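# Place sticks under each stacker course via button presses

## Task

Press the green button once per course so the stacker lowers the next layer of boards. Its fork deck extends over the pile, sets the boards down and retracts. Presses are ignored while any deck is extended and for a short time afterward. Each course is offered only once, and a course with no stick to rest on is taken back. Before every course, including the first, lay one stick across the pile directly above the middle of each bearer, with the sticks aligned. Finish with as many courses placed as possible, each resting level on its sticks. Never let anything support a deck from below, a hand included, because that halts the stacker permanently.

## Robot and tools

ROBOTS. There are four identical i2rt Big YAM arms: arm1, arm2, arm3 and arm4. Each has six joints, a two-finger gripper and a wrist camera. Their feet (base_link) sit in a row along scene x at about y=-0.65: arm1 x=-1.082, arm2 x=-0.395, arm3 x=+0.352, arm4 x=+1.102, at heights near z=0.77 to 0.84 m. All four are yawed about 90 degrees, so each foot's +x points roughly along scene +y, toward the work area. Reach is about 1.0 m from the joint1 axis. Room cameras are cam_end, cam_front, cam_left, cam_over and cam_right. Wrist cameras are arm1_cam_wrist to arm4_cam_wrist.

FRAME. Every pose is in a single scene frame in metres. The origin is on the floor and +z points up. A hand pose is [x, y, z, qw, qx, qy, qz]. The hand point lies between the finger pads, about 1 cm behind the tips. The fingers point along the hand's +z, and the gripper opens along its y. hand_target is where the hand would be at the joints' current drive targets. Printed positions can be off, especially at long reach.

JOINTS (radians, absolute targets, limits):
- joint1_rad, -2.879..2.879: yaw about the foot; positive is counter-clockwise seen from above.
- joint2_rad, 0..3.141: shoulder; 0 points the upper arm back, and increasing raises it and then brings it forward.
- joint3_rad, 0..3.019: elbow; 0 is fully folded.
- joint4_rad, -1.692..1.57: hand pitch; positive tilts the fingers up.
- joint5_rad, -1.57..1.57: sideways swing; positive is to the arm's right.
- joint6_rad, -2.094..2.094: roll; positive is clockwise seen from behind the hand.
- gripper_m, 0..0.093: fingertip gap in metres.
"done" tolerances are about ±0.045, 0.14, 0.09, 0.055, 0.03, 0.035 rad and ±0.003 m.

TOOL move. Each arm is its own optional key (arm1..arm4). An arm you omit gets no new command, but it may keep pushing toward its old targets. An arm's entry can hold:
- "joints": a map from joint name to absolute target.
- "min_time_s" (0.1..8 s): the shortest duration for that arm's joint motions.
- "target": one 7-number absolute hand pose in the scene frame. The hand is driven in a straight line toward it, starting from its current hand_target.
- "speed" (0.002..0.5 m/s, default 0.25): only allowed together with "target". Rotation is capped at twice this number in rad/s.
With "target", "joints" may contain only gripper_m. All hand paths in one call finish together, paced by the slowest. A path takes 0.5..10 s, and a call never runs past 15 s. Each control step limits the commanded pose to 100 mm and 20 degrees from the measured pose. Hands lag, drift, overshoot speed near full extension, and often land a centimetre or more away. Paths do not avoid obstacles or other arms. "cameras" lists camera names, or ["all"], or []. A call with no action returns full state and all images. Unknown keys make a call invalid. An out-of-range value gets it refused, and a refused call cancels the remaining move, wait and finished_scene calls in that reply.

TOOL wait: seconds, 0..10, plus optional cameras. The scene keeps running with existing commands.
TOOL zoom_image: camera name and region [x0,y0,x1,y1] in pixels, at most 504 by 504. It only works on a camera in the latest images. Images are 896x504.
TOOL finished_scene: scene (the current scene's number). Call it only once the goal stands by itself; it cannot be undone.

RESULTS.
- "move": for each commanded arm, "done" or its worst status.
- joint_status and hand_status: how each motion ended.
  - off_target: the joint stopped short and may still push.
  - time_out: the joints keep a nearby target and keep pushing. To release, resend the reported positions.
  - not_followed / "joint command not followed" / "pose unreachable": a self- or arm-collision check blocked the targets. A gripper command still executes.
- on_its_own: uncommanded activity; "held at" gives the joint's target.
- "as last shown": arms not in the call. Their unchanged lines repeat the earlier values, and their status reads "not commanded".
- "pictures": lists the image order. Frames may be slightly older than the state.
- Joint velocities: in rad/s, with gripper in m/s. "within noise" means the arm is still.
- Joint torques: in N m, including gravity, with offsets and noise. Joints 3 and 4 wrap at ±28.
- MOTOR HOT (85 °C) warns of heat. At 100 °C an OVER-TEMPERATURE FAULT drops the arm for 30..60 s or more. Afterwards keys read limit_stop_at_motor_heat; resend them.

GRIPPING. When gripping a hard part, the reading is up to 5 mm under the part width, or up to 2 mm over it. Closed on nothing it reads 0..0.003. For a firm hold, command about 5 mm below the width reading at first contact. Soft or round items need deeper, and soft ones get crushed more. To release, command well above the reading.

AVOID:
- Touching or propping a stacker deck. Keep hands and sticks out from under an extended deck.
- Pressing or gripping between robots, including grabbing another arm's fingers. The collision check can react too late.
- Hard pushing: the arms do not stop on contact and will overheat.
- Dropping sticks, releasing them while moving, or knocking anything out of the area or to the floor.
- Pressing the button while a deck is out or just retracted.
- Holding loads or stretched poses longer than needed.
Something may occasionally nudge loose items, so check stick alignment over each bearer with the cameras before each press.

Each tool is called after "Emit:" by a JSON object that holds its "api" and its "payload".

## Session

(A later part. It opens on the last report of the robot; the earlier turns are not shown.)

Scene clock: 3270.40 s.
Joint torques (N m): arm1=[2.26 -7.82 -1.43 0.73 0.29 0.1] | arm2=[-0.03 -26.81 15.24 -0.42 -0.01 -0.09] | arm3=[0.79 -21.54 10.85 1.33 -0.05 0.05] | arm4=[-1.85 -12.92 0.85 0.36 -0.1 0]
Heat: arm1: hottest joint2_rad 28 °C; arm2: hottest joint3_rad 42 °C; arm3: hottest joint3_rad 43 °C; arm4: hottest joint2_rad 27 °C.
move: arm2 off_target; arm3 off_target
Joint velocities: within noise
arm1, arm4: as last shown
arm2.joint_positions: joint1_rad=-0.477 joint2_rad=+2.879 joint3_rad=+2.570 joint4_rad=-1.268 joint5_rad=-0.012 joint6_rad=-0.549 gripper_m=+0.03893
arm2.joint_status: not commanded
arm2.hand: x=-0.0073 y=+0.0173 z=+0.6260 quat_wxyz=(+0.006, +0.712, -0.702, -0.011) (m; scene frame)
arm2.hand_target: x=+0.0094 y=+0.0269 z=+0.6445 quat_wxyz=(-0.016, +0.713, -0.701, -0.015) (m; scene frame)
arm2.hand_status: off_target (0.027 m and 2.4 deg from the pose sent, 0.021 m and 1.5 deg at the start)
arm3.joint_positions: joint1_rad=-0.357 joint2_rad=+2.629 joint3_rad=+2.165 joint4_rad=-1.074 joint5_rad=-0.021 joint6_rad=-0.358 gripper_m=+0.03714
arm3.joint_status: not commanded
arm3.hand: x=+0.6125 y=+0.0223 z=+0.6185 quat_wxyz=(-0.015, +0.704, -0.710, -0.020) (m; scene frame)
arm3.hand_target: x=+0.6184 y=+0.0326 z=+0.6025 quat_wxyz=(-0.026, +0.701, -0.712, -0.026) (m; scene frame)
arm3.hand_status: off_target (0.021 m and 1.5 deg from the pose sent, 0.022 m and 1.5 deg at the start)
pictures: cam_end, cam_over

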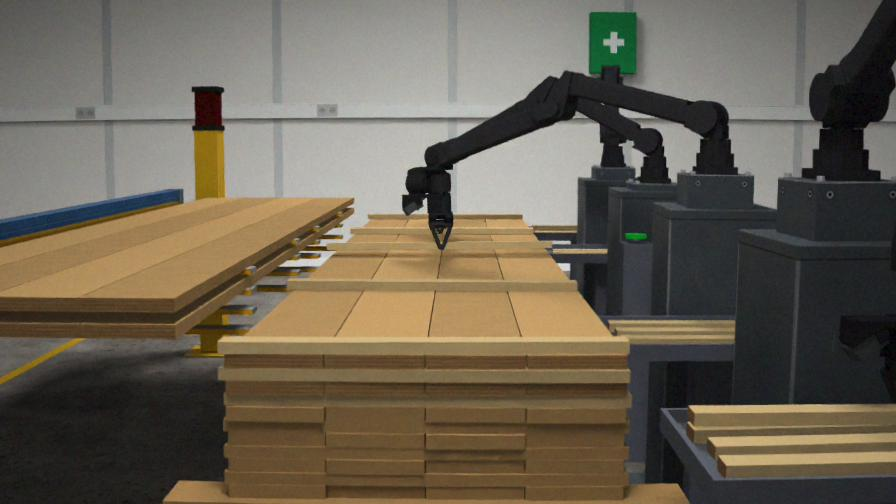

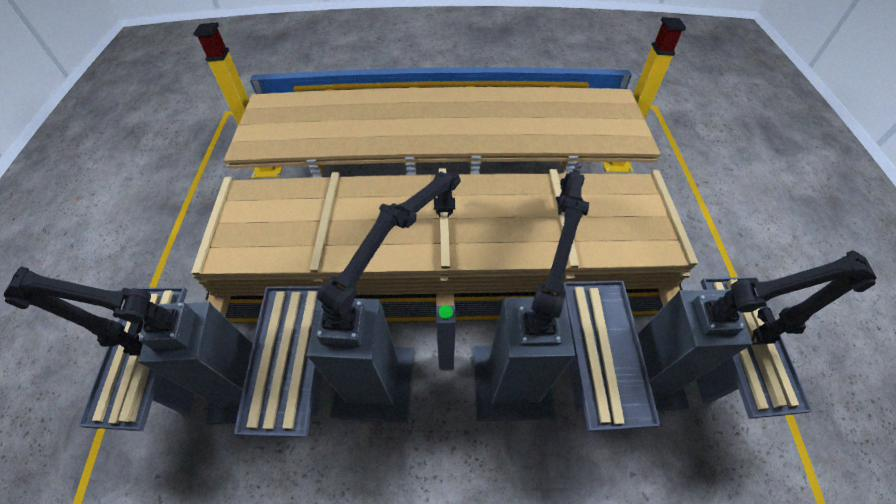

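Emit:
{"api": "move", "payload": {"arm2": {"target": [0.010, 0.027, 0.630, -0.017, 0.7115, -0.7025, -0.017], "speed": 0.06}, "arm3": {"joints": {"gripper_m": 0.062}}, "cameras": ["cam_end", "arm3_cam_wrist"]}}

Emit:
{"api": "zoom_image", "payload": {"camera": "cam_end", "region": [300, 150, 580, 290]}}

Scene clock: 3282.50 s.
Joint torques (N m): arm1=[2.43 -7.71 -1.37 0.76 0.3 0.11] | arm2=[-0.15 -27.11 14.3 0.34 -0.12 -0.06] | arm3=[0.79 -21.83 10.85 0.92 -0.05 0.05] | arm4=[-1.79 -12.92 0.83 0.38 -0.1 0]
Heat: arm1: hottest joint2_rad 28 °C; arm2: hottest joint3_rad 42 °C; arm3: hottest joint3_rad 43 °C; arm4: hottest joint2_rad 27 °C.
move: arm2 off_target; arm3 done
Joint velocities: within noise
arm1: as last shown
arm2.joint_positions: joint1_rad=-0.477 joint2_rad=+2.895 joint3_rad=+2.570 joint4_rad=-1.261 joint5_rad=-0.012 joint6_rad=-0.549 gripper_m=+0.03893
arm2.joint_status: not commanded
arm2.hand: x=-0.0093 y=+0.0142 z=+0.6140 quat_wxyz=(+0.010, +0.712, -0.702, -0.010) (m; scene frame)
arm2.hand_target: x=+0.0094 y=+0.0258 z=+0.6309 quat_wxyz=(-0.018, +0.711, -0.702, -0.017) (m; scene frame)
arm2.hand_status: off_target (0.028 m and 3.2 deg from the pose sent, 0.020 m and 2.7 deg at the start)
arm3.joint_positions: joint1_rad=-0.357 joint2_rad=+2.631 joint3_rad=+2.165 joint4_rad=-1.062 joint5_rad=-0.021 joint6_rad=-0.358 gripper_m=+0.06189
arm3.joint_status: all done
arm3.hand: x=+0.6134 y=+0.0245 z=+0.6170 quat_wxyz=(-0.020, +0.704, -0.710, -0.022) (m; scene frame)
arm3.hand_target: x=+0.6184 y=+0.0327 z=+0.6026 quat_wxyz=(-0.026, +0.701, -0.712, -0.026) (m; scene frame)
arm3.hand_status: not commanded
arm4.joint_positions: joint1_rad=-1.657 joint2_rad=+2.356 joint3_rad=+0.779 joint4_rad=-0.003 joint5_rad=-0.002 joint6_rad=-1.684 gripper_m=+0.03734
arm4.joint_status: not commanded
arm4.hand: x=+1.4348 y=-0.6859 z=+0.5207 quat_wxyz=(+0.001, +0.710, -0.704, +0.000) (m; scene frame)
arm4.hand_target: x=+1.4338 y=-0.6899 z=+0.5152 quat_wxyz=(+0.000, +0.707, -0.707, +0.000) (m; scene frame)
arm4.hand_status: not commanded
pictures: arm3_cam_wrist, cam_end

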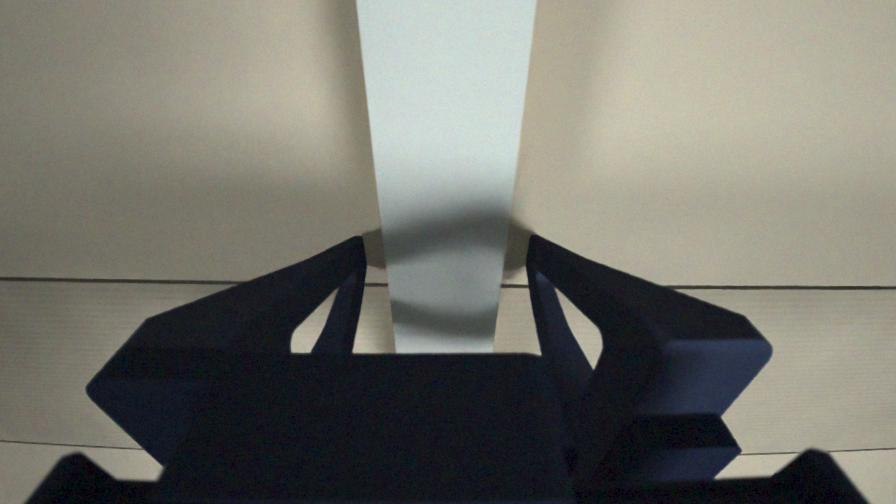

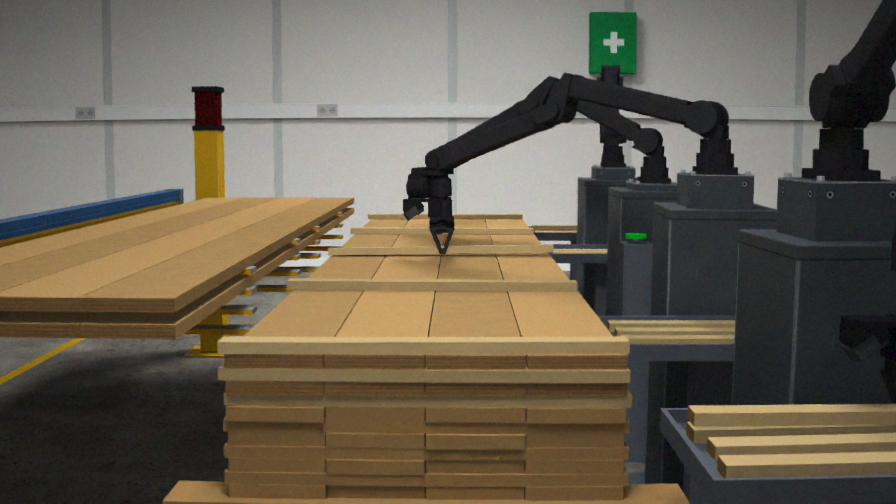

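Scaled by 1.800.

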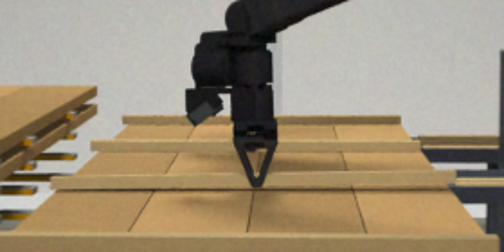

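Emit:
{"api": "move", "payload": {"arm2": {"target": [0.013, 0.028, 0.616, -0.020, 0.7115, -0.7022, -0.020], "speed": 0.05}, "arm3": {"target": [0.617, 0.030, 0.74, -0.021, 0.7035, -0.7105, -0.021], "speed": 0.12}, "cameras": ["cam_end", "cam_over"]}}

Emit:
{"api": "zoom_image", "payload": {"camera": "cam_end", "region": [300, 150, 580, 290]}}

Emit:
{"api": "zoom_image", "payload": {"camera": "cam_over", "region": [390, 150, 510, 310]}}

Scene clock: 3305.17 s.
Joint torques (N m): arm1=[2.43 -7.3 -1.46 0.77 0.31 0.1] | arm2=[-0.21 -25.41 15.25 0.17 -0.19 -0.07] | arm3=[1.03 -26.23 11.37 0.16 0.08 0] | arm4=[-1.85 -12.92 0.83 0.38 -0.1 0.01]
Heat: arm1: hottest joint2_rad 28 °C; arm2: hottest joint3_rad 42 °C; arm3: hottest joint3_rad 43 °C; arm4: hottest joint2_rad 27 °C.
move: arm2 off_target; arm3 off_target
Joint velocities: within noise
arm1.joint_positions: joint1_rad=+1.565 joint2_rad=+2.535 joint3_rad=+0.678 joint4_rad=+0.273 joint5_rad=+0.003 joint6_rad=+1.638 gripper_m=+0.03695
arm1.joint_status: not commanded
arm1.hand: x=-1.3425 y=-0.6870 z=+0.5202 quat_wxyz=(-0.004, +0.706, -0.708, +0.006) (m; scene frame)
arm1.hand_target: x=-1.3469 y=-0.6900 z=+0.5171 quat_wxyz=(+0.000, +0.707, -0.707, +0.000) (m; scene frame)
arm1.hand_status: not commanded
arm2.joint_positions: joint1_rad=-0.480 joint2_rad=+2.913 joint3_rad=+2.592 joint4_rad=-1.245 joint5_rad=-0.015 joint6_rad=-0.552 gripper_m=+0.03893
arm2.joint_status: not commanded
arm2.hand: x=-0.0044 y=+0.0182 z=+0.6083 quat_wxyz=(+0.001, +0.712, -0.702, -0.014) (m; scene frame)
arm2.hand_target: x=+0.0125 y=+0.0267 z=+0.6165 quat_wxyz=(-0.021, +0.711, -0.702, -0.020) (m; scene frame)
arm2.hand_status: off_target (0.021 m and 2.5 deg from the pose sent, 0.026 m and 3.6 deg at the start)
arm3.joint_positions: joint1_rad=-0.357 joint2_rad=+2.498 joint3_rad=+2.182 joint4_rad=-1.257 joint5_rad=-0.020 joint6_rad=-0.358 gripper_m=+0.06190
arm3.joint_status: not commanded
arm3.hand: x=+0.6102 y=+0.0146 z=+0.7167 quat_wxyz=(+0.000, +0.704, -0.710, -0.013) (m; scene frame)
arm3.hand_target: x=+0.6165 y=+0.0290 z=+0.7403 quat_wxyz=(-0.021, +0.703, -0.710, -0.021) (m; scene frame)
arm3.hand_status: off_target (0.029 m and 2.6 deg from the pose sent, 0.123 m and 0.2 deg at the start)
arm4: as last shown
pictures: cam_end, cam_over

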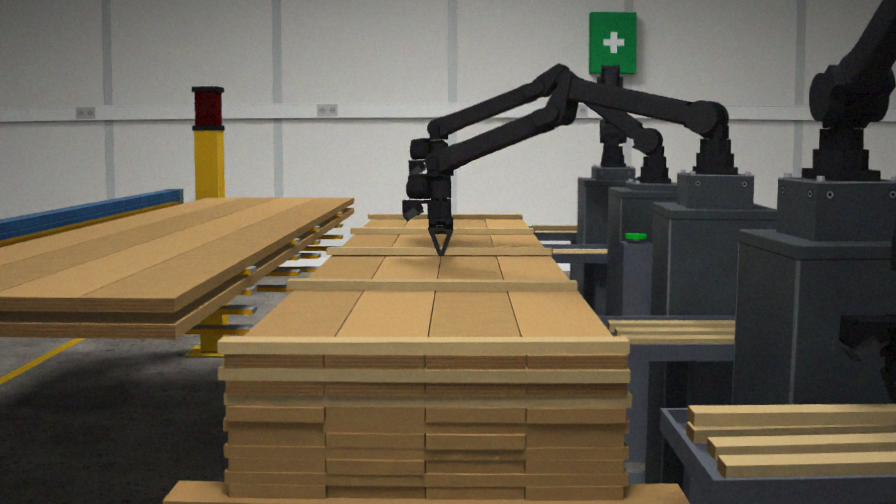

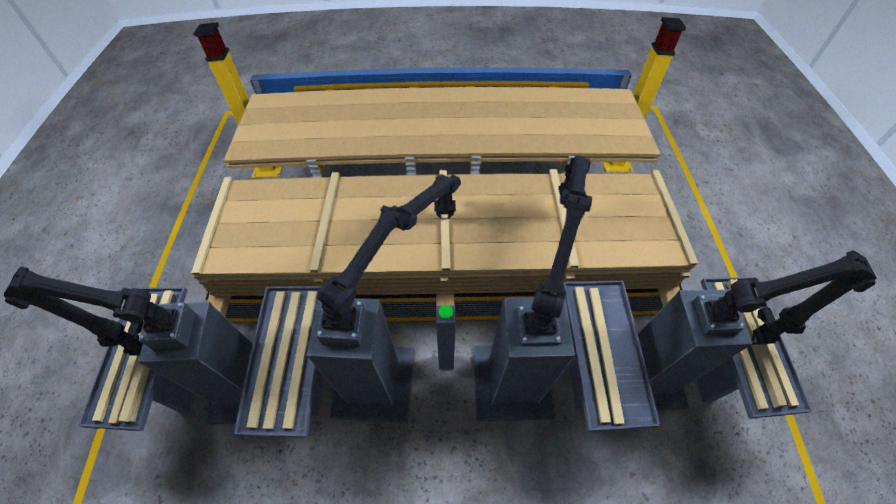

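Scaled by 1.800.

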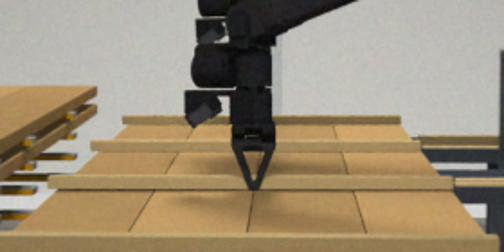

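Scaled by 3.150.

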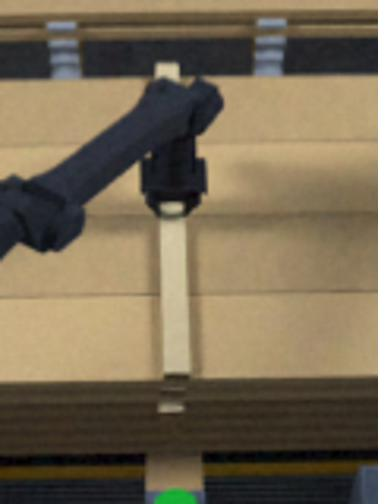

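Emit:
{"api": "move", "payload": {"arm2": {"target": [0.013, 0.028, 0.608, -0.020, 0.7115, -0.7022, -0.020], "speed": 0.05}, "cameras": ["cam_over", "cam_end"]}}

Scene clock: 3383.90 s.
Joint torques (N m): arm1=[2.37 -7.65 -1.37 0.77 0.32 0.1] | arm2=[-0.15 -25 15.19 0.24 -0.22 -0.07] | arm3=[0.97 -25.88 11.37 0.1 0.09 0] | arm4=[-1.85 -12.92 0.84 0.39 -0.09 0]
Heat: arm1: hottest joint2_rad 28 °C; arm2: hottest joint3_rad 44 °C; arm3: hottest joint3_rad 44 °C; arm4: hottest joint2_rad 27 °C.
move: arm2 off_target
Joint velocities: within noise
arm1, arm3, arm4: as last shown
arm2.joint_positions: joint1_rad=-0.480 joint2_rad=+2.924 joint3_rad=+2.613 joint4_rad=-1.245 joint5_rad=-0.014 joint6_rad=-0.552 gripper_m=+0.03893
arm2.joint_status: not commanded
arm2.hand: x=-0.0024 y=+0.0215 z=+0.6080 quat_wxyz=(-0.004, +0.712, -0.702, -0.015) (m; scene frame)
arm2.hand_target: x=+0.0125 y=+0.0271 z=+0.6087 quat_wxyz=(-0.021, +0.711, -0.702, -0.020) (m; scene frame)
arm2.hand_status: off_target (0.017 m and 1.9 deg from the pose sent, 0.020 m and 2.4 deg at the start)
arm3.hand: x=+0.6102 y=+0.0145 z=+0.7167 quat_wxyz=(+0.000, +0.704, -0.710, -0.013) (m; scene frame)
pictures: cam_end, cam_over

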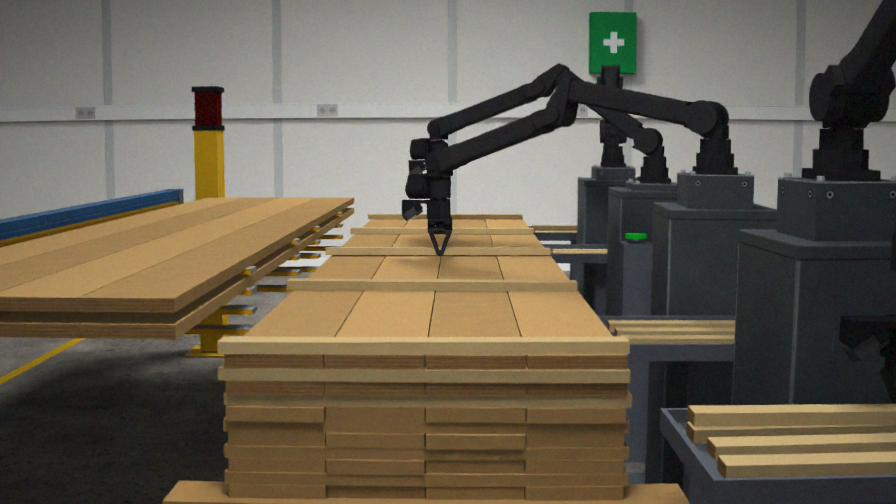

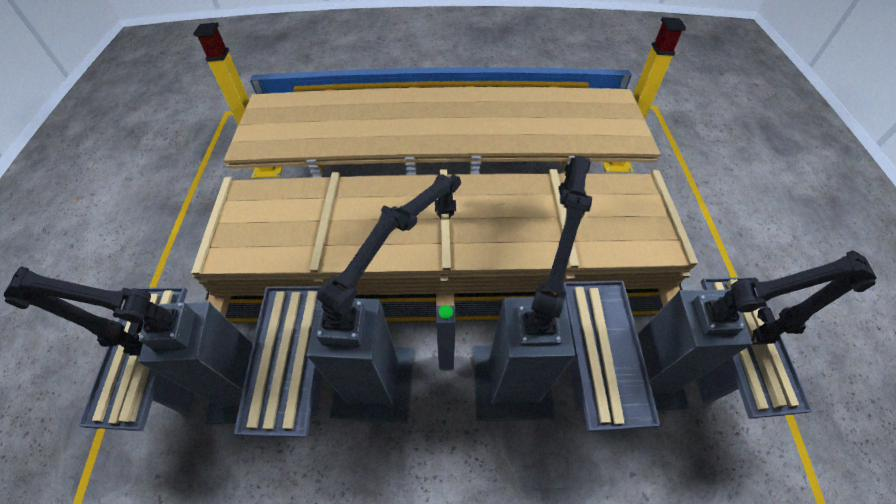

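Emit:
{"api": "move", "payload": {"arm2": {"joints": {"gripper_m": 0.064}}, "cameras": ["cam_over", "cam_end"]}}

Emit:
{"api": "move", "payload": {"arm2": {"target": [0.006, 0.026, 0.74, -0.020, 0.7115, -0.7022, -0.020], "speed": 0.06}, "cameras": ["cam_over", "cam_end"]}}

Scene clock: 3392.60 s.
Joint torques (N m): arm1=[2.2 -7.59 -1.43 0.72 0.3 0.1] | arm2=[-0.09 -25.11 14.78 0.28 -0.21 -0.07] | arm3=[1.03 -25.88 11.37 0.1 0.09 0] | arm4=[-1.85 -12.92 0.84 0.39 -0.1 0]
Heat: arm1: hottest joint2_rad 28 °C; arm2: hottest joint3_rad 42 °C; arm3: hottest joint3_rad 44 °C; arm4: hottest joint2_rad 27 °C.
move: arm2 done
Joint velocities: within noise
arm1, arm3, arm4: as last shown
arm2.joint_positions: joint1_rad=-0.480 joint2_rad=+2.926 joint3_rad=+2.618 joint4_rad=-1.245 joint5_rad=-0.014 joint6_rad=-0.552 gripper_m=+0.06384
arm2.joint_status: all done
arm2.hand: x=-0.0018 y=+0.0224 z=+0.6081 quat_wxyz=(-0.006, +0.712, -0.702, -0.015) (m; scene frame)
arm2.hand_target: x=+0.0124 y=+0.0270 z=+0.6086 quat_wxyz=(-0.021, +0.711, -0.702, -0.020) (m; scene frame)
arm2.hand_status: not commanded
pictures: cam_end, cam_over

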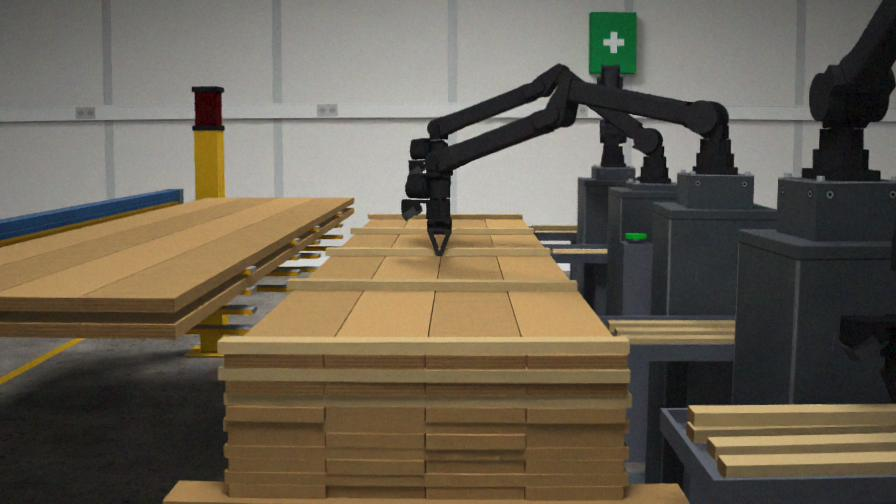

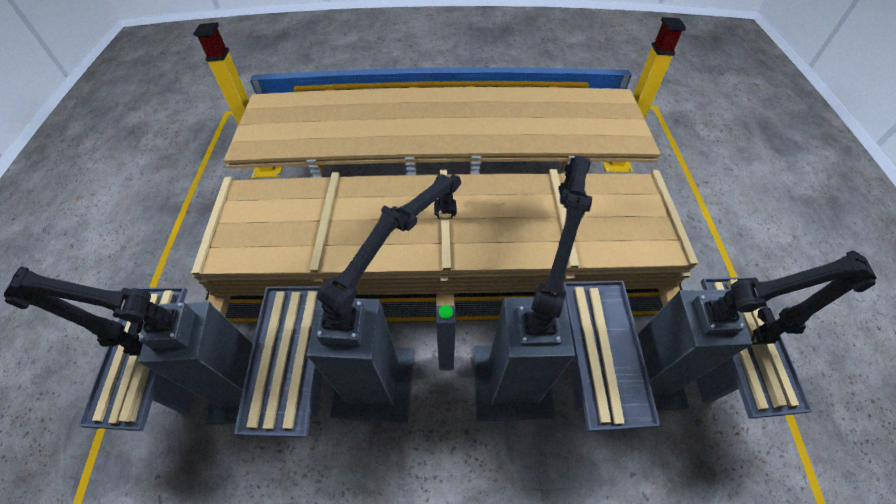

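Scene clock: 3395.40 s.
Joint torques (N m): arm1=[2.32 -7.71 -1.4 0.77 0.3 0.11] | arm2=[0.56 -27.93 9.89 -0.29 -0.21 0.01] | arm3=[1.03 -25.93 11.38 0.08 0.08 0.01] | arm4=[-1.85 -12.92 0.84 0.38 -0.1 0]
Heat: arm1: hottest joint2_rad 28 °C; arm2: hottest joint3_rad 41 °C; arm3: hottest joint3_rad 45 °C; arm4: hottest joint2_rad 27 °C.
move: arm2 done
Joint velocities: within noise
arm1, arm3, arm4: as last shown
arm2.joint_positions: joint1_rad=-0.480 joint2_rad=+2.718 joint3_rad=+2.537 joint4_rad=-1.337 joint5_rad=-0.014 joint6_rad=-0.552 gripper_m=+0.06393
arm2.joint_status: not commanded
arm2.hand: x=+0.0042 y=+0.0294 z=+0.7345 quat_wxyz=(-0.023, +0.712, -0.702, -0.019) (m; scene frame)
arm2.hand_target: x=+0.0059 y=+0.0261 z=+0.7399 quat_wxyz=(-0.020, +0.711, -0.702, -0.020) (m; scene frame)
arm2.hand_status: done (0.007 m and 0.3 deg from the pose sent, 0.132 m and 1.7 deg at the start)
pictures: cam_end, cam_over

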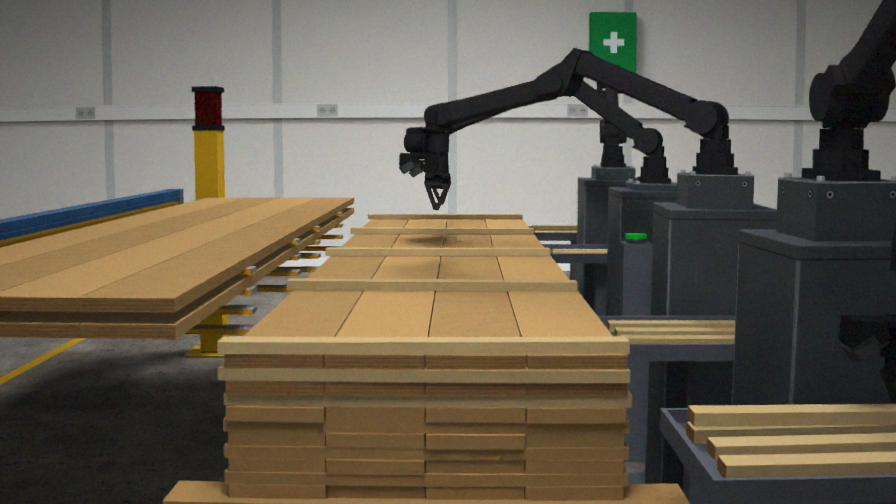

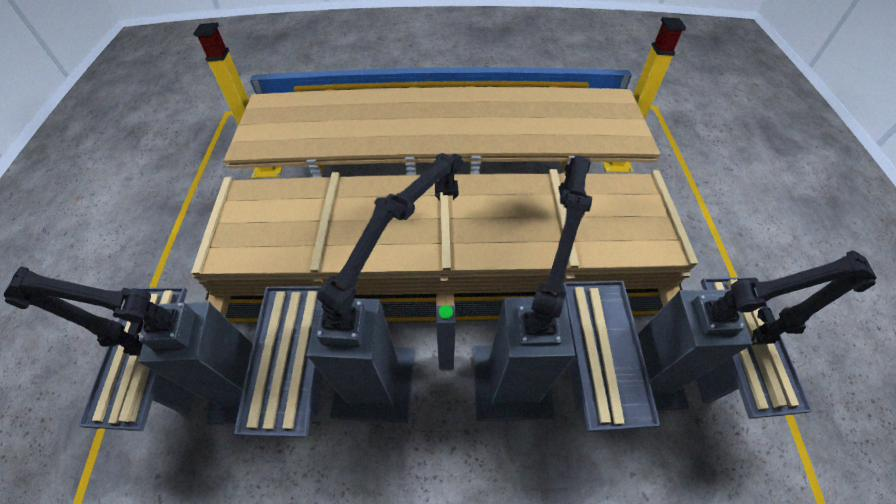

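Emit:
{"api": "move", "payload": {"arm2": {"target": [-0.40, -0.02, 0.78, 0, 0.7071, -0.7071, 0], "speed": 0.25, "joints": {"gripper_m": 0.066}}, "cameras": []}}

Emit:
{"api": "move", "payload": {"arm2": {"target": [-0.70, -0.42, 0.80, 0, 0.7071, -0.7071, 0], "speed": 0.25}, "arm3": {"target": [0.40, -0.05, 0.80, 0, 0.7071, -0.7071, 0], "speed": 0.25, "joints": {"gripper_m": 0.0}}, "cameras": ["cam_over"]}}

Emit:
{"api": "move", "payload": {"arm2": {"target": [-0.7145, -0.67, 0.72, 0, 0.7071, -0.7071, 0], "speed": 0.25}, "arm3": {"target": [0.2, -0.25, 0.82, 0, 0.7071, -0.7071, 0], "speed": 0.25}, "cameras": ["cam_over"]}}

Scene clock: 3410.93 s.
Joint torques (N m): arm1=[2.26 -7.53 -1.39 0.75 0.31 0.1] | arm2=[0.21 -22.42 8.31 0.32 0.04 0.18] | arm3=[1.03 -25.93 11.37 0.1 0.09 0] | arm4=[-1.85 -12.92 0.81 0.38 -0.1 0]
Heat: arm1: hottest joint2_rad 28 °C; arm2: hottest joint3_rad 39 °C; arm3: hottest joint3_rad 45 °C; arm4: hottest joint2_rad 27 °C.
move: arm2 done
Joint velocities: within noise
arm1, arm3, arm4: as last shown
arm2.joint_positions: joint1_rad=+0.075 joint2_rad=+2.213 joint3_rad=+1.663 joint4_rad=-1.039 joint5_rad=+0.007 joint6_rad=-0.004 gripper_m=+0.06590
arm2.joint_status: all done
arm2.hand: x=-0.4042 y=-0.0210 z=+0.7760 quat_wxyz=(+0.005, +0.714, -0.700, +0.003) (m; scene frame)
arm2.hand_target: x=-0.4000 y=-0.0200 z=+0.7800 quat_wxyz=(+0.000, +0.707, -0.707, +0.000) (m; scene frame)
arm2.hand_status: done (0.006 m and 1.4 deg from the pose sent, 0.410 m and 3.5 deg at the start)
pictures: none
No camera images: "cameras" was empty.

Scene clock: 3414.03 s.
Joint torques (N m): arm1=[2.32 -7.82 -1.33 0.75 0.3 0.09] | arm2=[1.08 -12.51 6.95 0.25 0.11 0.2] | arm3=[1.44 -21.48 7.06 0.69 0.1 0.08] | arm4=[-1.85 -12.81 0.84 0.39 -0.09 0.01]
Heat: arm1: hottest joint2_rad 28 °C; arm2: hottest joint3_rad 39 °C; arm3: hottest joint3_rad 44 °C; arm4: hottest joint2_rad 27 °C.
move: arm2 done; arm3 done
Joint velocities: within noise
arm1, arm4: as last shown
arm2.joint_positions: joint1_rad=+0.986 joint2_rad=+1.676 joint3_rad=+0.831 joint4_rad=-0.752 joint5_rad=-0.003 joint6_rad=+0.922 gripper_m=+0.06590
arm2.joint_status: not commanded
arm2.hand: x=-0.6967 y=-0.4195 z=+0.7976 quat_wxyz=(+0.001, +0.709, -0.705, +0.007) (m; scene frame)
arm2.hand_target: x=-0.6999 y=-0.4200 z=+0.7999 quat_wxyz=(+0.000, +0.707, -0.707, +0.000) (m; scene frame)
arm2.hand_status: done (0.004 m and 0.9 deg from the pose sent, 0.497 m and 1.4 deg at the start)
arm3.joint_positions: joint1_rad=-0.073 joint2_rad=+2.114 joint3_rad=+1.698 joint4_rad=-1.178 joint5_rad=-0.002 joint6_rad=-0.087 gripper_m=+0.00024
arm3.joint_status: all done
arm3.hand: x=+0.4033 y=-0.0499 z=+0.7966 quat_wxyz=(+0.005, +0.708, -0.706, +0.002) (m; scene frame)
arm3.hand_target: x=+0.4001 y=-0.0500 z=+0.8001 quat_wxyz=(+0.000, +0.707, -0.707, +0.000) (m; scene frame)
arm3.hand_status: done (0.005 m and 0.6 deg from the pose sent, 0.235 m and 1.5 deg at the start)
pictures: cam_over

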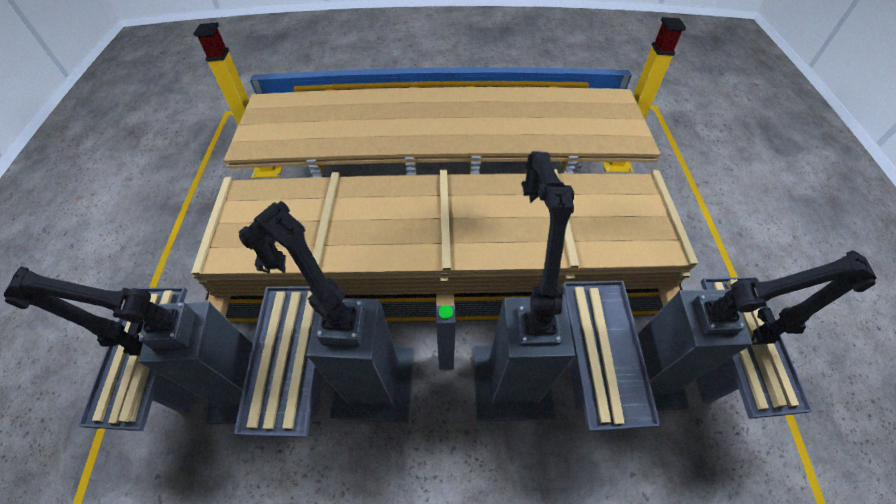

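Scene clock: 3416.27 s.
Joint torques (N m): arm1=[2.2 -7.41 -1.43 0.77 0.31 0.1] | arm2=[1.32 -9.7 5.07 0.39 0.13 0.18] | arm3=[1.14 -13.98 6.28 0.79 0.15 0.08] | arm4=[-1.85 -12.86 0.84 0.39 -0.09 0]
Heat: arm1: hottest joint2_rad 28 °C; arm2: hottest joint3_rad 38 °C; arm3: hottest joint3_rad 44 °C; arm4: hottest joint2_rad 27 °C.
move: arm2 done; arm3 done
Joint velocities: within noise
arm1, arm4: as last shown
arm2.joint_positions: joint1_rad=+1.694 joint2_rad=+1.766 joint3_rad=+0.620 joint4_rad=-0.441 joint5_rad=-0.011 joint6_rad=+1.634 gripper_m=+0.06590
arm2.joint_status: not commanded
arm2.hand: x=-0.7104 y=-0.6664 z=+0.7224 quat_wxyz=(-0.001, +0.708, -0.706, +0.004) (m; scene frame)
arm2.hand_target: x=-0.7144 y=-0.6700 z=+0.7201 quat_wxyz=(+0.000, +0.707, -0.707, +0.000) (m; scene frame)
arm2.hand_status: done (0.006 m and 0.5 deg from the pose sent, 0.263 m and 0.9 deg at the start)
arm3.joint_positions: joint1_rad=+0.352 joint2_rad=+1.682 joint3_rad=+1.103 joint4_rad=-1.015 joint5_rad=-0.008 joint6_rad=+0.338 gripper_m=+0.00024
arm3.joint_status: not commanded
arm3.hand: x=+0.2015 y=-0.2482 z=+0.8190 quat_wxyz=(+0.003, +0.709, -0.705, +0.004) (m; scene frame)
arm3.hand_target: x=+0.2000 y=-0.2500 z=+0.8200 quat_wxyz=(+0.000, +0.707, -0.707, +0.000) (m; scene frame)
arm3.hand_status: done (0.003 m and 0.7 deg from the pose sent, 0.286 m and 0.7 deg at the start)
pictures: cam_over

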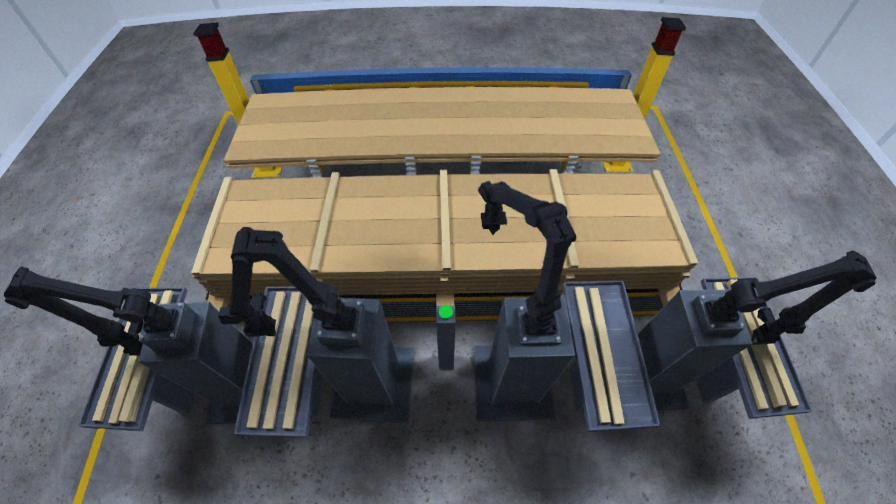

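Emit:
{"api": "zoom_image", "payload": {"camera": "cam_over", "region": [180, 150, 450, 320]}}

Emit:
{"api": "zoom_image", "payload": {"camera": "cam_over", "region": [440, 150, 710, 320]}}

Scaled by 1.867.

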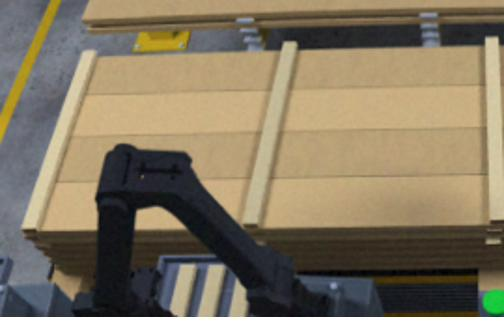

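Scaled by 1.867.

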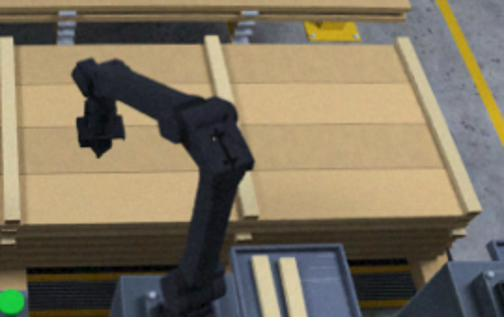

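Emit:
{"api": "move", "payload": {"arm3": {"target": [-0.010, -0.535, 0.74, 0, 0.7071, -0.7071, 0], "speed": 0.2}, "cameras": ["cam_over"]}}

Emit:
{"api": "move", "payload": {"arm3": {"target": [-0.029, -0.538, 0.67, 0, 0.7071, -0.7071, 0], "speed": 0.1}, "cameras": ["cam_over", "cam_end"]}}

Scene clock: 3436.33 s.
Joint torques (N m): arm1=[2.14 -7.59 -1.44 0.79 0.31 0.12] | arm2=[1.32 -9.76 5.07 0.38 0.13 0.18] | arm3=[1.44 -8.64 7.04 0.75 0.19 0.08] | arm4=[-1.79 -12.92 0.84 0.38 -0.09 0]
Heat: arm1: hottest joint2_rad 28 °C; arm2: hottest joint3_rad 35 °C; arm3: hottest joint3_rad 40 °C; arm4: hottest joint2_rad 27 °C.
move: arm3 off_target
Joint velocities: within noise
arm1, arm2: as last shown
arm2.hand: x=-0.7104 y=-0.6664 z=+0.7224 quat_wxyz=(-0.001, +0.708, -0.707, +0.004) (m; scene frame)
arm3.joint_positions: joint1_rad=+1.218 joint2_rad=+1.656 joint3_rad=+0.818 joint4_rad=-0.747 joint5_rad=-0.015 joint6_rad=+1.208 gripper_m=+0.00024
arm3.joint_status: not commanded
arm3.hand: x=+0.0016 y=-0.5359 z=+0.7429 quat_wxyz=(-0.001, +0.707, -0.707, +0.005) (m; scene frame)
arm3.hand_target: x=-0.0097 y=-0.5352 z=+0.7402 quat_wxyz=(+0.000, +0.707, -0.707, +0.000) (m; scene frame)
arm3.hand_status: off_target (0.012 m and 0.6 deg from the pose sent, 0.365 m and 0.7 deg at the start)
arm4.joint_positions: joint1_rad=-1.657 joint2_rad=+2.356 joint3_rad=+0.779 joint4_rad=-0.003 joint5_rad=-0.002 joint6_rad=-1.684 gripper_m=+0.03734
arm4.joint_status: not commanded
arm4.hand: x=+1.4348 y=-0.6859 z=+0.5207 quat_wxyz=(+0.001, +0.710, -0.704, +0.000) (m; scene frame)
arm4.hand_target: x=+1.4338 y=-0.6899 z=+0.5152 quat_wxyz=(+0.000, +0.707, -0.707, +0.000) (m; scene frame)
arm4.hand_status: not commanded
pictures: cam_over

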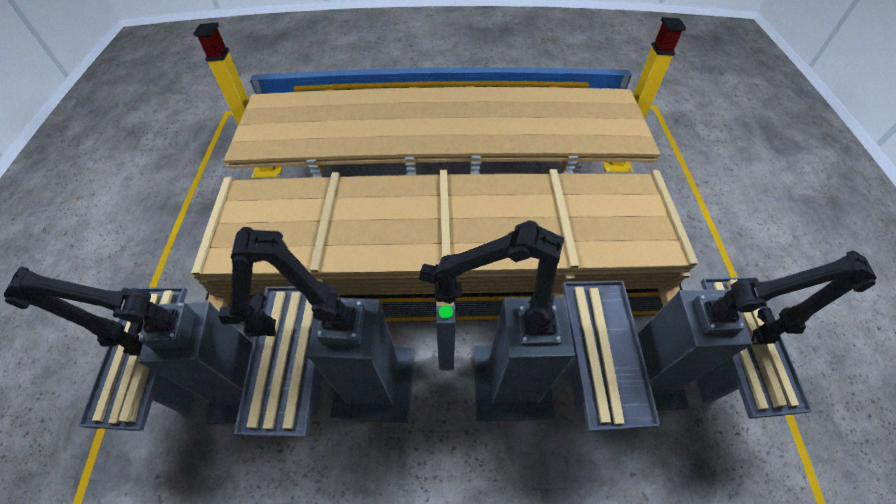

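Scene clock: 3437.87 s.
Joint torques (N m): arm1=[2.26 -7.59 -1.4 0.73 0.31 0.1] | arm2=[1.32 -9.7 5.07 0.38 0.13 0.18] | arm3=[1.73 -9.93 6.19 0.73 0.19 0.09] | arm4=[-1.85 -12.92 0.81 0.4 -0.09 0]
Heat: arm1: hottest joint2_rad 28 °C; arm2: hottest joint2_rad 34 °C; arm3: hottest joint3_rad 40 °C; arm4: hottest joint2_rad 27 °C.
move: arm3 off_target
Joint velocities: within noise
arm1.joint_positions: joint1_rad=+1.565 joint2_rad=+2.535 joint3_rad=+0.678 joint4_rad=+0.273 joint5_rad=+0.003 joint6_rad=+1.638 gripper_m=+0.03695
arm1.joint_status: not commanded
arm1.hand: x=-1.3425 y=-0.6870 z=+0.5202 quat_wxyz=(-0.004, +0.706, -0.708, +0.006) (m; scene frame)
arm1.hand_target: x=-1.3469 y=-0.6900 z=+0.5171 quat_wxyz=(+0.000, +0.707, -0.707, +0.000) (m; scene frame)
arm1.hand_status: not commanded
arm2, arm4: as last shown
arm3.joint_positions: joint1_rad=+1.239 joint2_rad=+1.854 joint3_rad=+0.833 joint4_rad=-0.568 joint5_rad=-0.015 joint6_rad=+1.234 gripper_m=+0.00024
arm3.joint_status: not commanded
arm3.hand: x=-0.0144 y=-0.5378 z=+0.6740 quat_wxyz=(-0.002, +0.706, -0.709, +0.007) (m; scene frame)
arm3.hand_target: x=-0.0286 y=-0.5382 z=+0.6704 quat_wxyz=(+0.000, +0.707, -0.707, +0.000) (m; scene frame)
arm3.hand_status: off_target (0.015 m and 0.9 deg from the pose sent, 0.079 m and 0.6 deg at the start)
pictures: cam_end, cam_over

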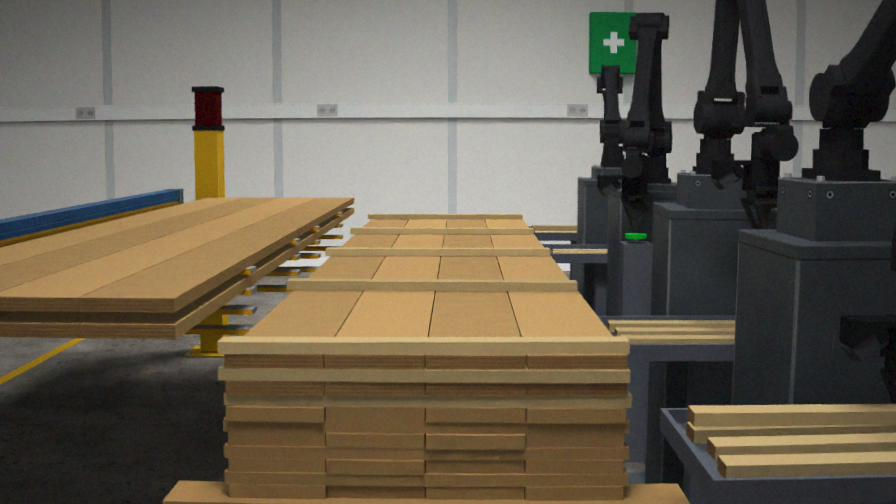

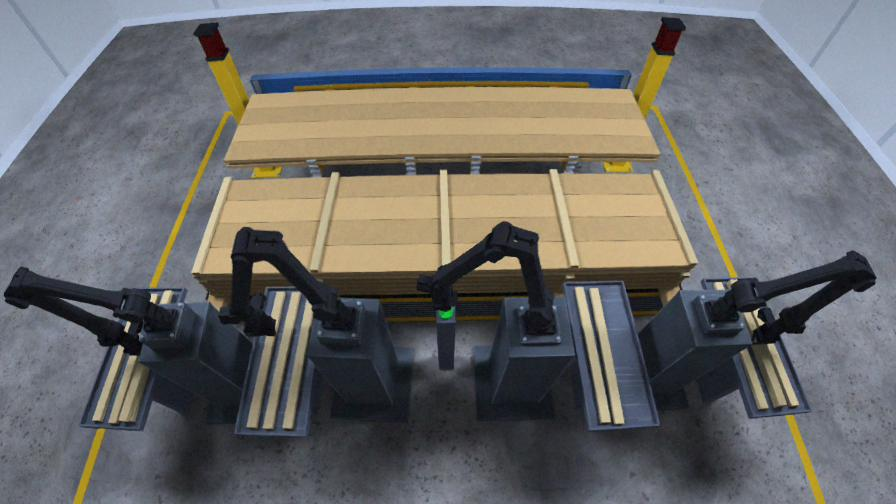

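Emit:
{"api": "move", "payload": {"arm3": {"target": [-0.029, -0.540, 0.650, 0, 0.7071, -0.7071, 0], "speed": 0.05}, "cameras": []}}

Emit:
{"api": "move", "payload": {"arm3": {"target": [-0.029, -0.540, 0.635, 0, 0.7071, -0.7071, 0], "speed": 0.05}, "cameras": ["cam_over", "cam_end"]}}

Emit:
{"api": "wait", "payload": {"seconds": 3, "cameras": ["cam_over", "cam_end"]}}

Scene clock: 3450.10 s.
Joint torques (N m): arm1=[2.32 -7.65 -1.43 0.73 0.31 0.11] | arm2=[1.32 -9.7 5.07 0.38 0.13 0.18] | arm3=[1.79 -9 5.7 0.96 0.17 0.06] | arm4=[-1.85 -12.86 0.83 0.38 -0.09 0.01]
Heat: arm1: hottest joint2_rad 28 °C; arm2: hottest joint2_rad 33 °C; arm3: hottest joint3_rad 38 °C; arm4: hottest joint2_rad 27 °C.
move: arm3 off_target
Joint velocities: within noise
arm1, arm2, arm4: as last shown
arm3.joint_positions: joint1_rad=+1.243 joint2_rad=+1.891 joint3_rad=+0.833 joint4_rad=-0.520 joint5_rad=-0.015 joint6_rad=+1.239 gripper_m=+0.00024
arm3.joint_status: not commanded
arm3.hand: x=-0.0180 y=-0.5380 z=+0.6603 quat_wxyz=(+0.000, +0.705, -0.709, +0.002) (m; scene frame)
arm3.hand_target: x=-0.0285 y=-0.5402 z=+0.6505 quat_wxyz=(+0.000, +0.707, -0.707, +0.000) (m; scene frame)
arm3.hand_status: off_target (0.015 m and 0.4 deg from the pose sent, 0.028 m and 0.8 deg at the start)
pictures: none
No camera images: "cameras" was empty.

Scene clock: 3451.07 s.
Joint torques (N m): arm1=[2.37 -7.53 -1.39 0.81 0.31 0.11] | arm2=[1.32 -9.7 5.08 0.38 0.13 0.18] | arm3=[1.85 -6.42 5.52 1.59 0.17 0.09] | arm4=[-1.9 -12.92 0.84 0.39 -0.09 0]
Heat: arm1: hottest joint2_rad 28 °C; arm2: hottest joint2_rad 33 °C; arm3: hottest joint3_rad 38 °C; arm4: hottest joint2_rad 27 °C.
move: arm3 off_target
Joint velocities: within noise
arm1, arm2, arm4: as last shown
arm3.joint_positions: joint1_rad=+1.243 joint2_rad=+1.896 joint3_rad=+0.834 joint4_rad=-0.498 joint5_rad=-0.014 joint6_rad=+1.240 gripper_m=+0.00024
arm3.joint_status: not commanded
arm3.hand: x=-0.0224 y=-0.5363 z=+0.6585 quat_wxyz=(+0.004, +0.705, -0.709, -0.006) (m; scene frame)
arm3.hand_target: x=-0.0276 y=-0.5403 z=+0.6364 quat_wxyz=(+0.000, +0.707, -0.707, +0.000) (m; scene frame)
arm3.hand_status: off_target (0.025 m and 0.9 deg from the pose sent, 0.028 m and 0.4 deg at the start)
pictures: cam_end, cam_over

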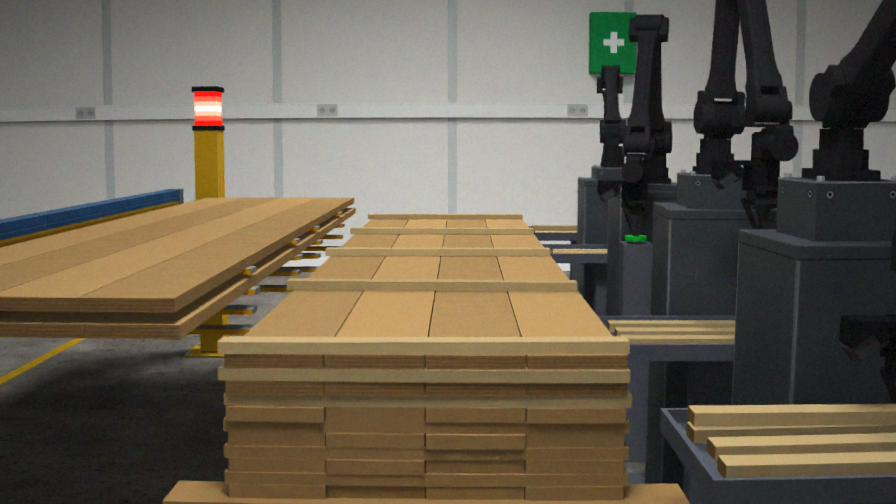

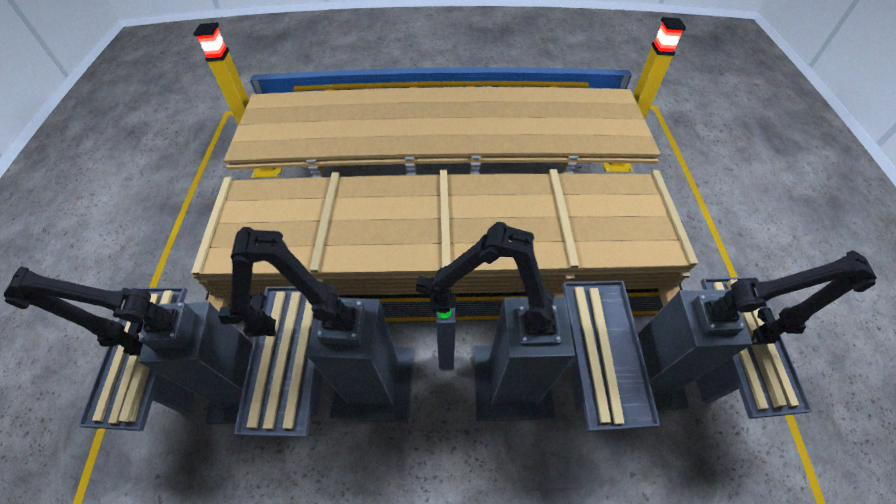

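Scene clock: 3454.07 s.
Joint torques (N m): arm1=[2.32 -7.65 -1.4 0.8 0.32 0.11] | arm2=[1.32 -9.7 5.07 0.38 0.13 0.18] | arm3=[1.73 -6.42 5.52 1.58 0.17 0.08] | arm4=[-1.79 -12.86 0.83 0.38 -0.09 0]
Heat: arm1: hottest joint2_rad 28 °C; arm2: hottest joint2_rad 33 °C; arm3: hottest joint3_rad 38 °C; arm4: hottest joint2_rad 27 °C.
Joint velocities: within noise
arm1.joint_positions: joint1_rad=+1.565 joint2_rad=+2.535 joint3_rad=+0.678 joint4_rad=+0.273 joint5_rad=+0.003 joint6_rad=+1.638 gripper_m=+0.03695
arm1.joint_status: not commanded
arm1.hand: x=-1.3425 y=-0.6870 z=+0.5202 quat_wxyz=(-0.004, +0.706, -0.708, +0.006) (m; scene frame)
arm1.hand_target: x=-1.3469 y=-0.6900 z=+0.5171 quat_wxyz=(+0.000, +0.707, -0.707, +0.000) (m; scene frame)
arm1.hand_status: not commanded
arm2.joint_positions: joint1_rad=+1.694 joint2_rad=+1.766 joint3_rad=+0.620 joint4_rad=-0.441 joint5_rad=-0.011 joint6_rad=+1.634 gripper_m=+0.06590
arm2.joint_status: not commanded
arm2.hand: x=-0.7104 y=-0.6664 z=+0.7224 quat_wxyz=(-0.001, +0.708, -0.707, +0.004) (m; scene frame)
arm2.hand_target: x=-0.7144 y=-0.6700 z=+0.7201 quat_wxyz=(+0.000, +0.707, -0.707, +0.000) (m; scene frame)
arm2.hand_status: not commanded
arm3.joint_positions: joint1_rad=+1.243 joint2_rad=+1.896 joint3_rad=+0.834 joint4_rad=-0.498 joint5_rad=-0.014 joint6_rad=+1.240 gripper_m=+0.00024
arm3.joint_status: not commanded
arm3.hand: x=-0.0224 y=-0.5363 z=+0.6585 quat_wxyz=(+0.004, +0.705, -0.709, -0.006) (m; scene frame)
arm3.hand_target: x=-0.0275 y=-0.5403 z=+0.6364 quat_wxyz=(+0.000, +0.707, -0.707, +0.000) (m; scene frame)
arm3.hand_status: off_target (0.025 m and 0.9 deg from the pose sent, 0.028 m and 0.4 deg at the start)
arm4.joint_positions: joint1_rad=-1.657 joint2_rad=+2.356 joint3_rad=+0.779 joint4_rad=-0.003 joint5_rad=-0.002 joint6_rad=-1.684 gripper_m=+0.03734
arm4.joint_status: not commanded
arm4.hand: x=+1.4348 y=-0.6859 z=+0.5207 quat_wxyz=(+0.001, +0.710, -0.704, +0.000) (m; scene frame)
arm4.hand_target: x=+1.4338 y=-0.6899 z=+0.5152 quat_wxyz=(+0.000, +0.707, -0.707, +0.000) (m; scene frame)
arm4.hand_status: not commanded
wait: 3.00 s; at rest by 0.27 s
pictures: cam_end, cam_over

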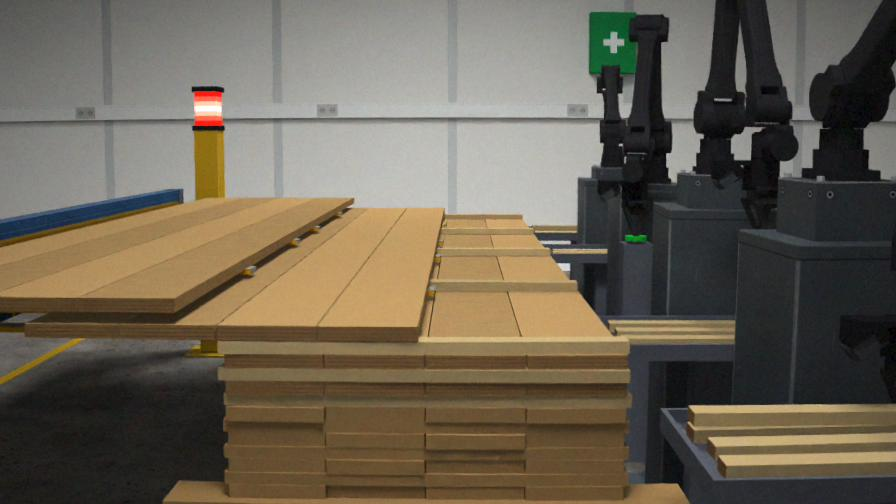

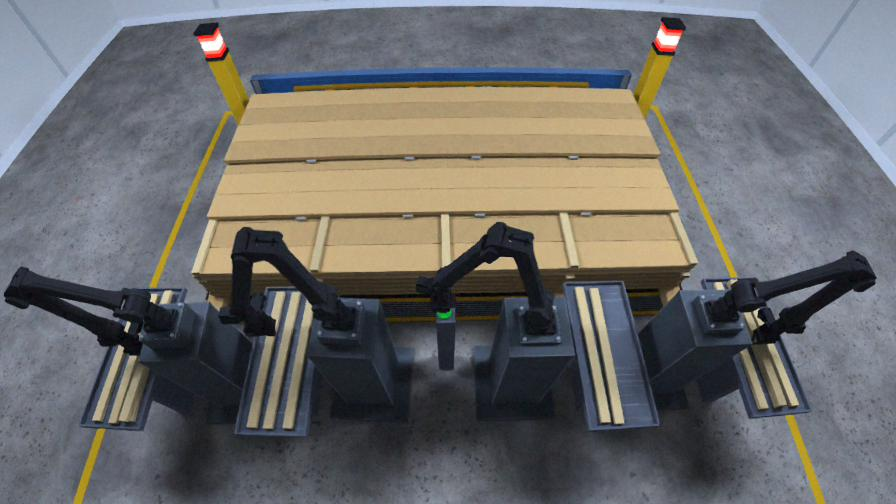

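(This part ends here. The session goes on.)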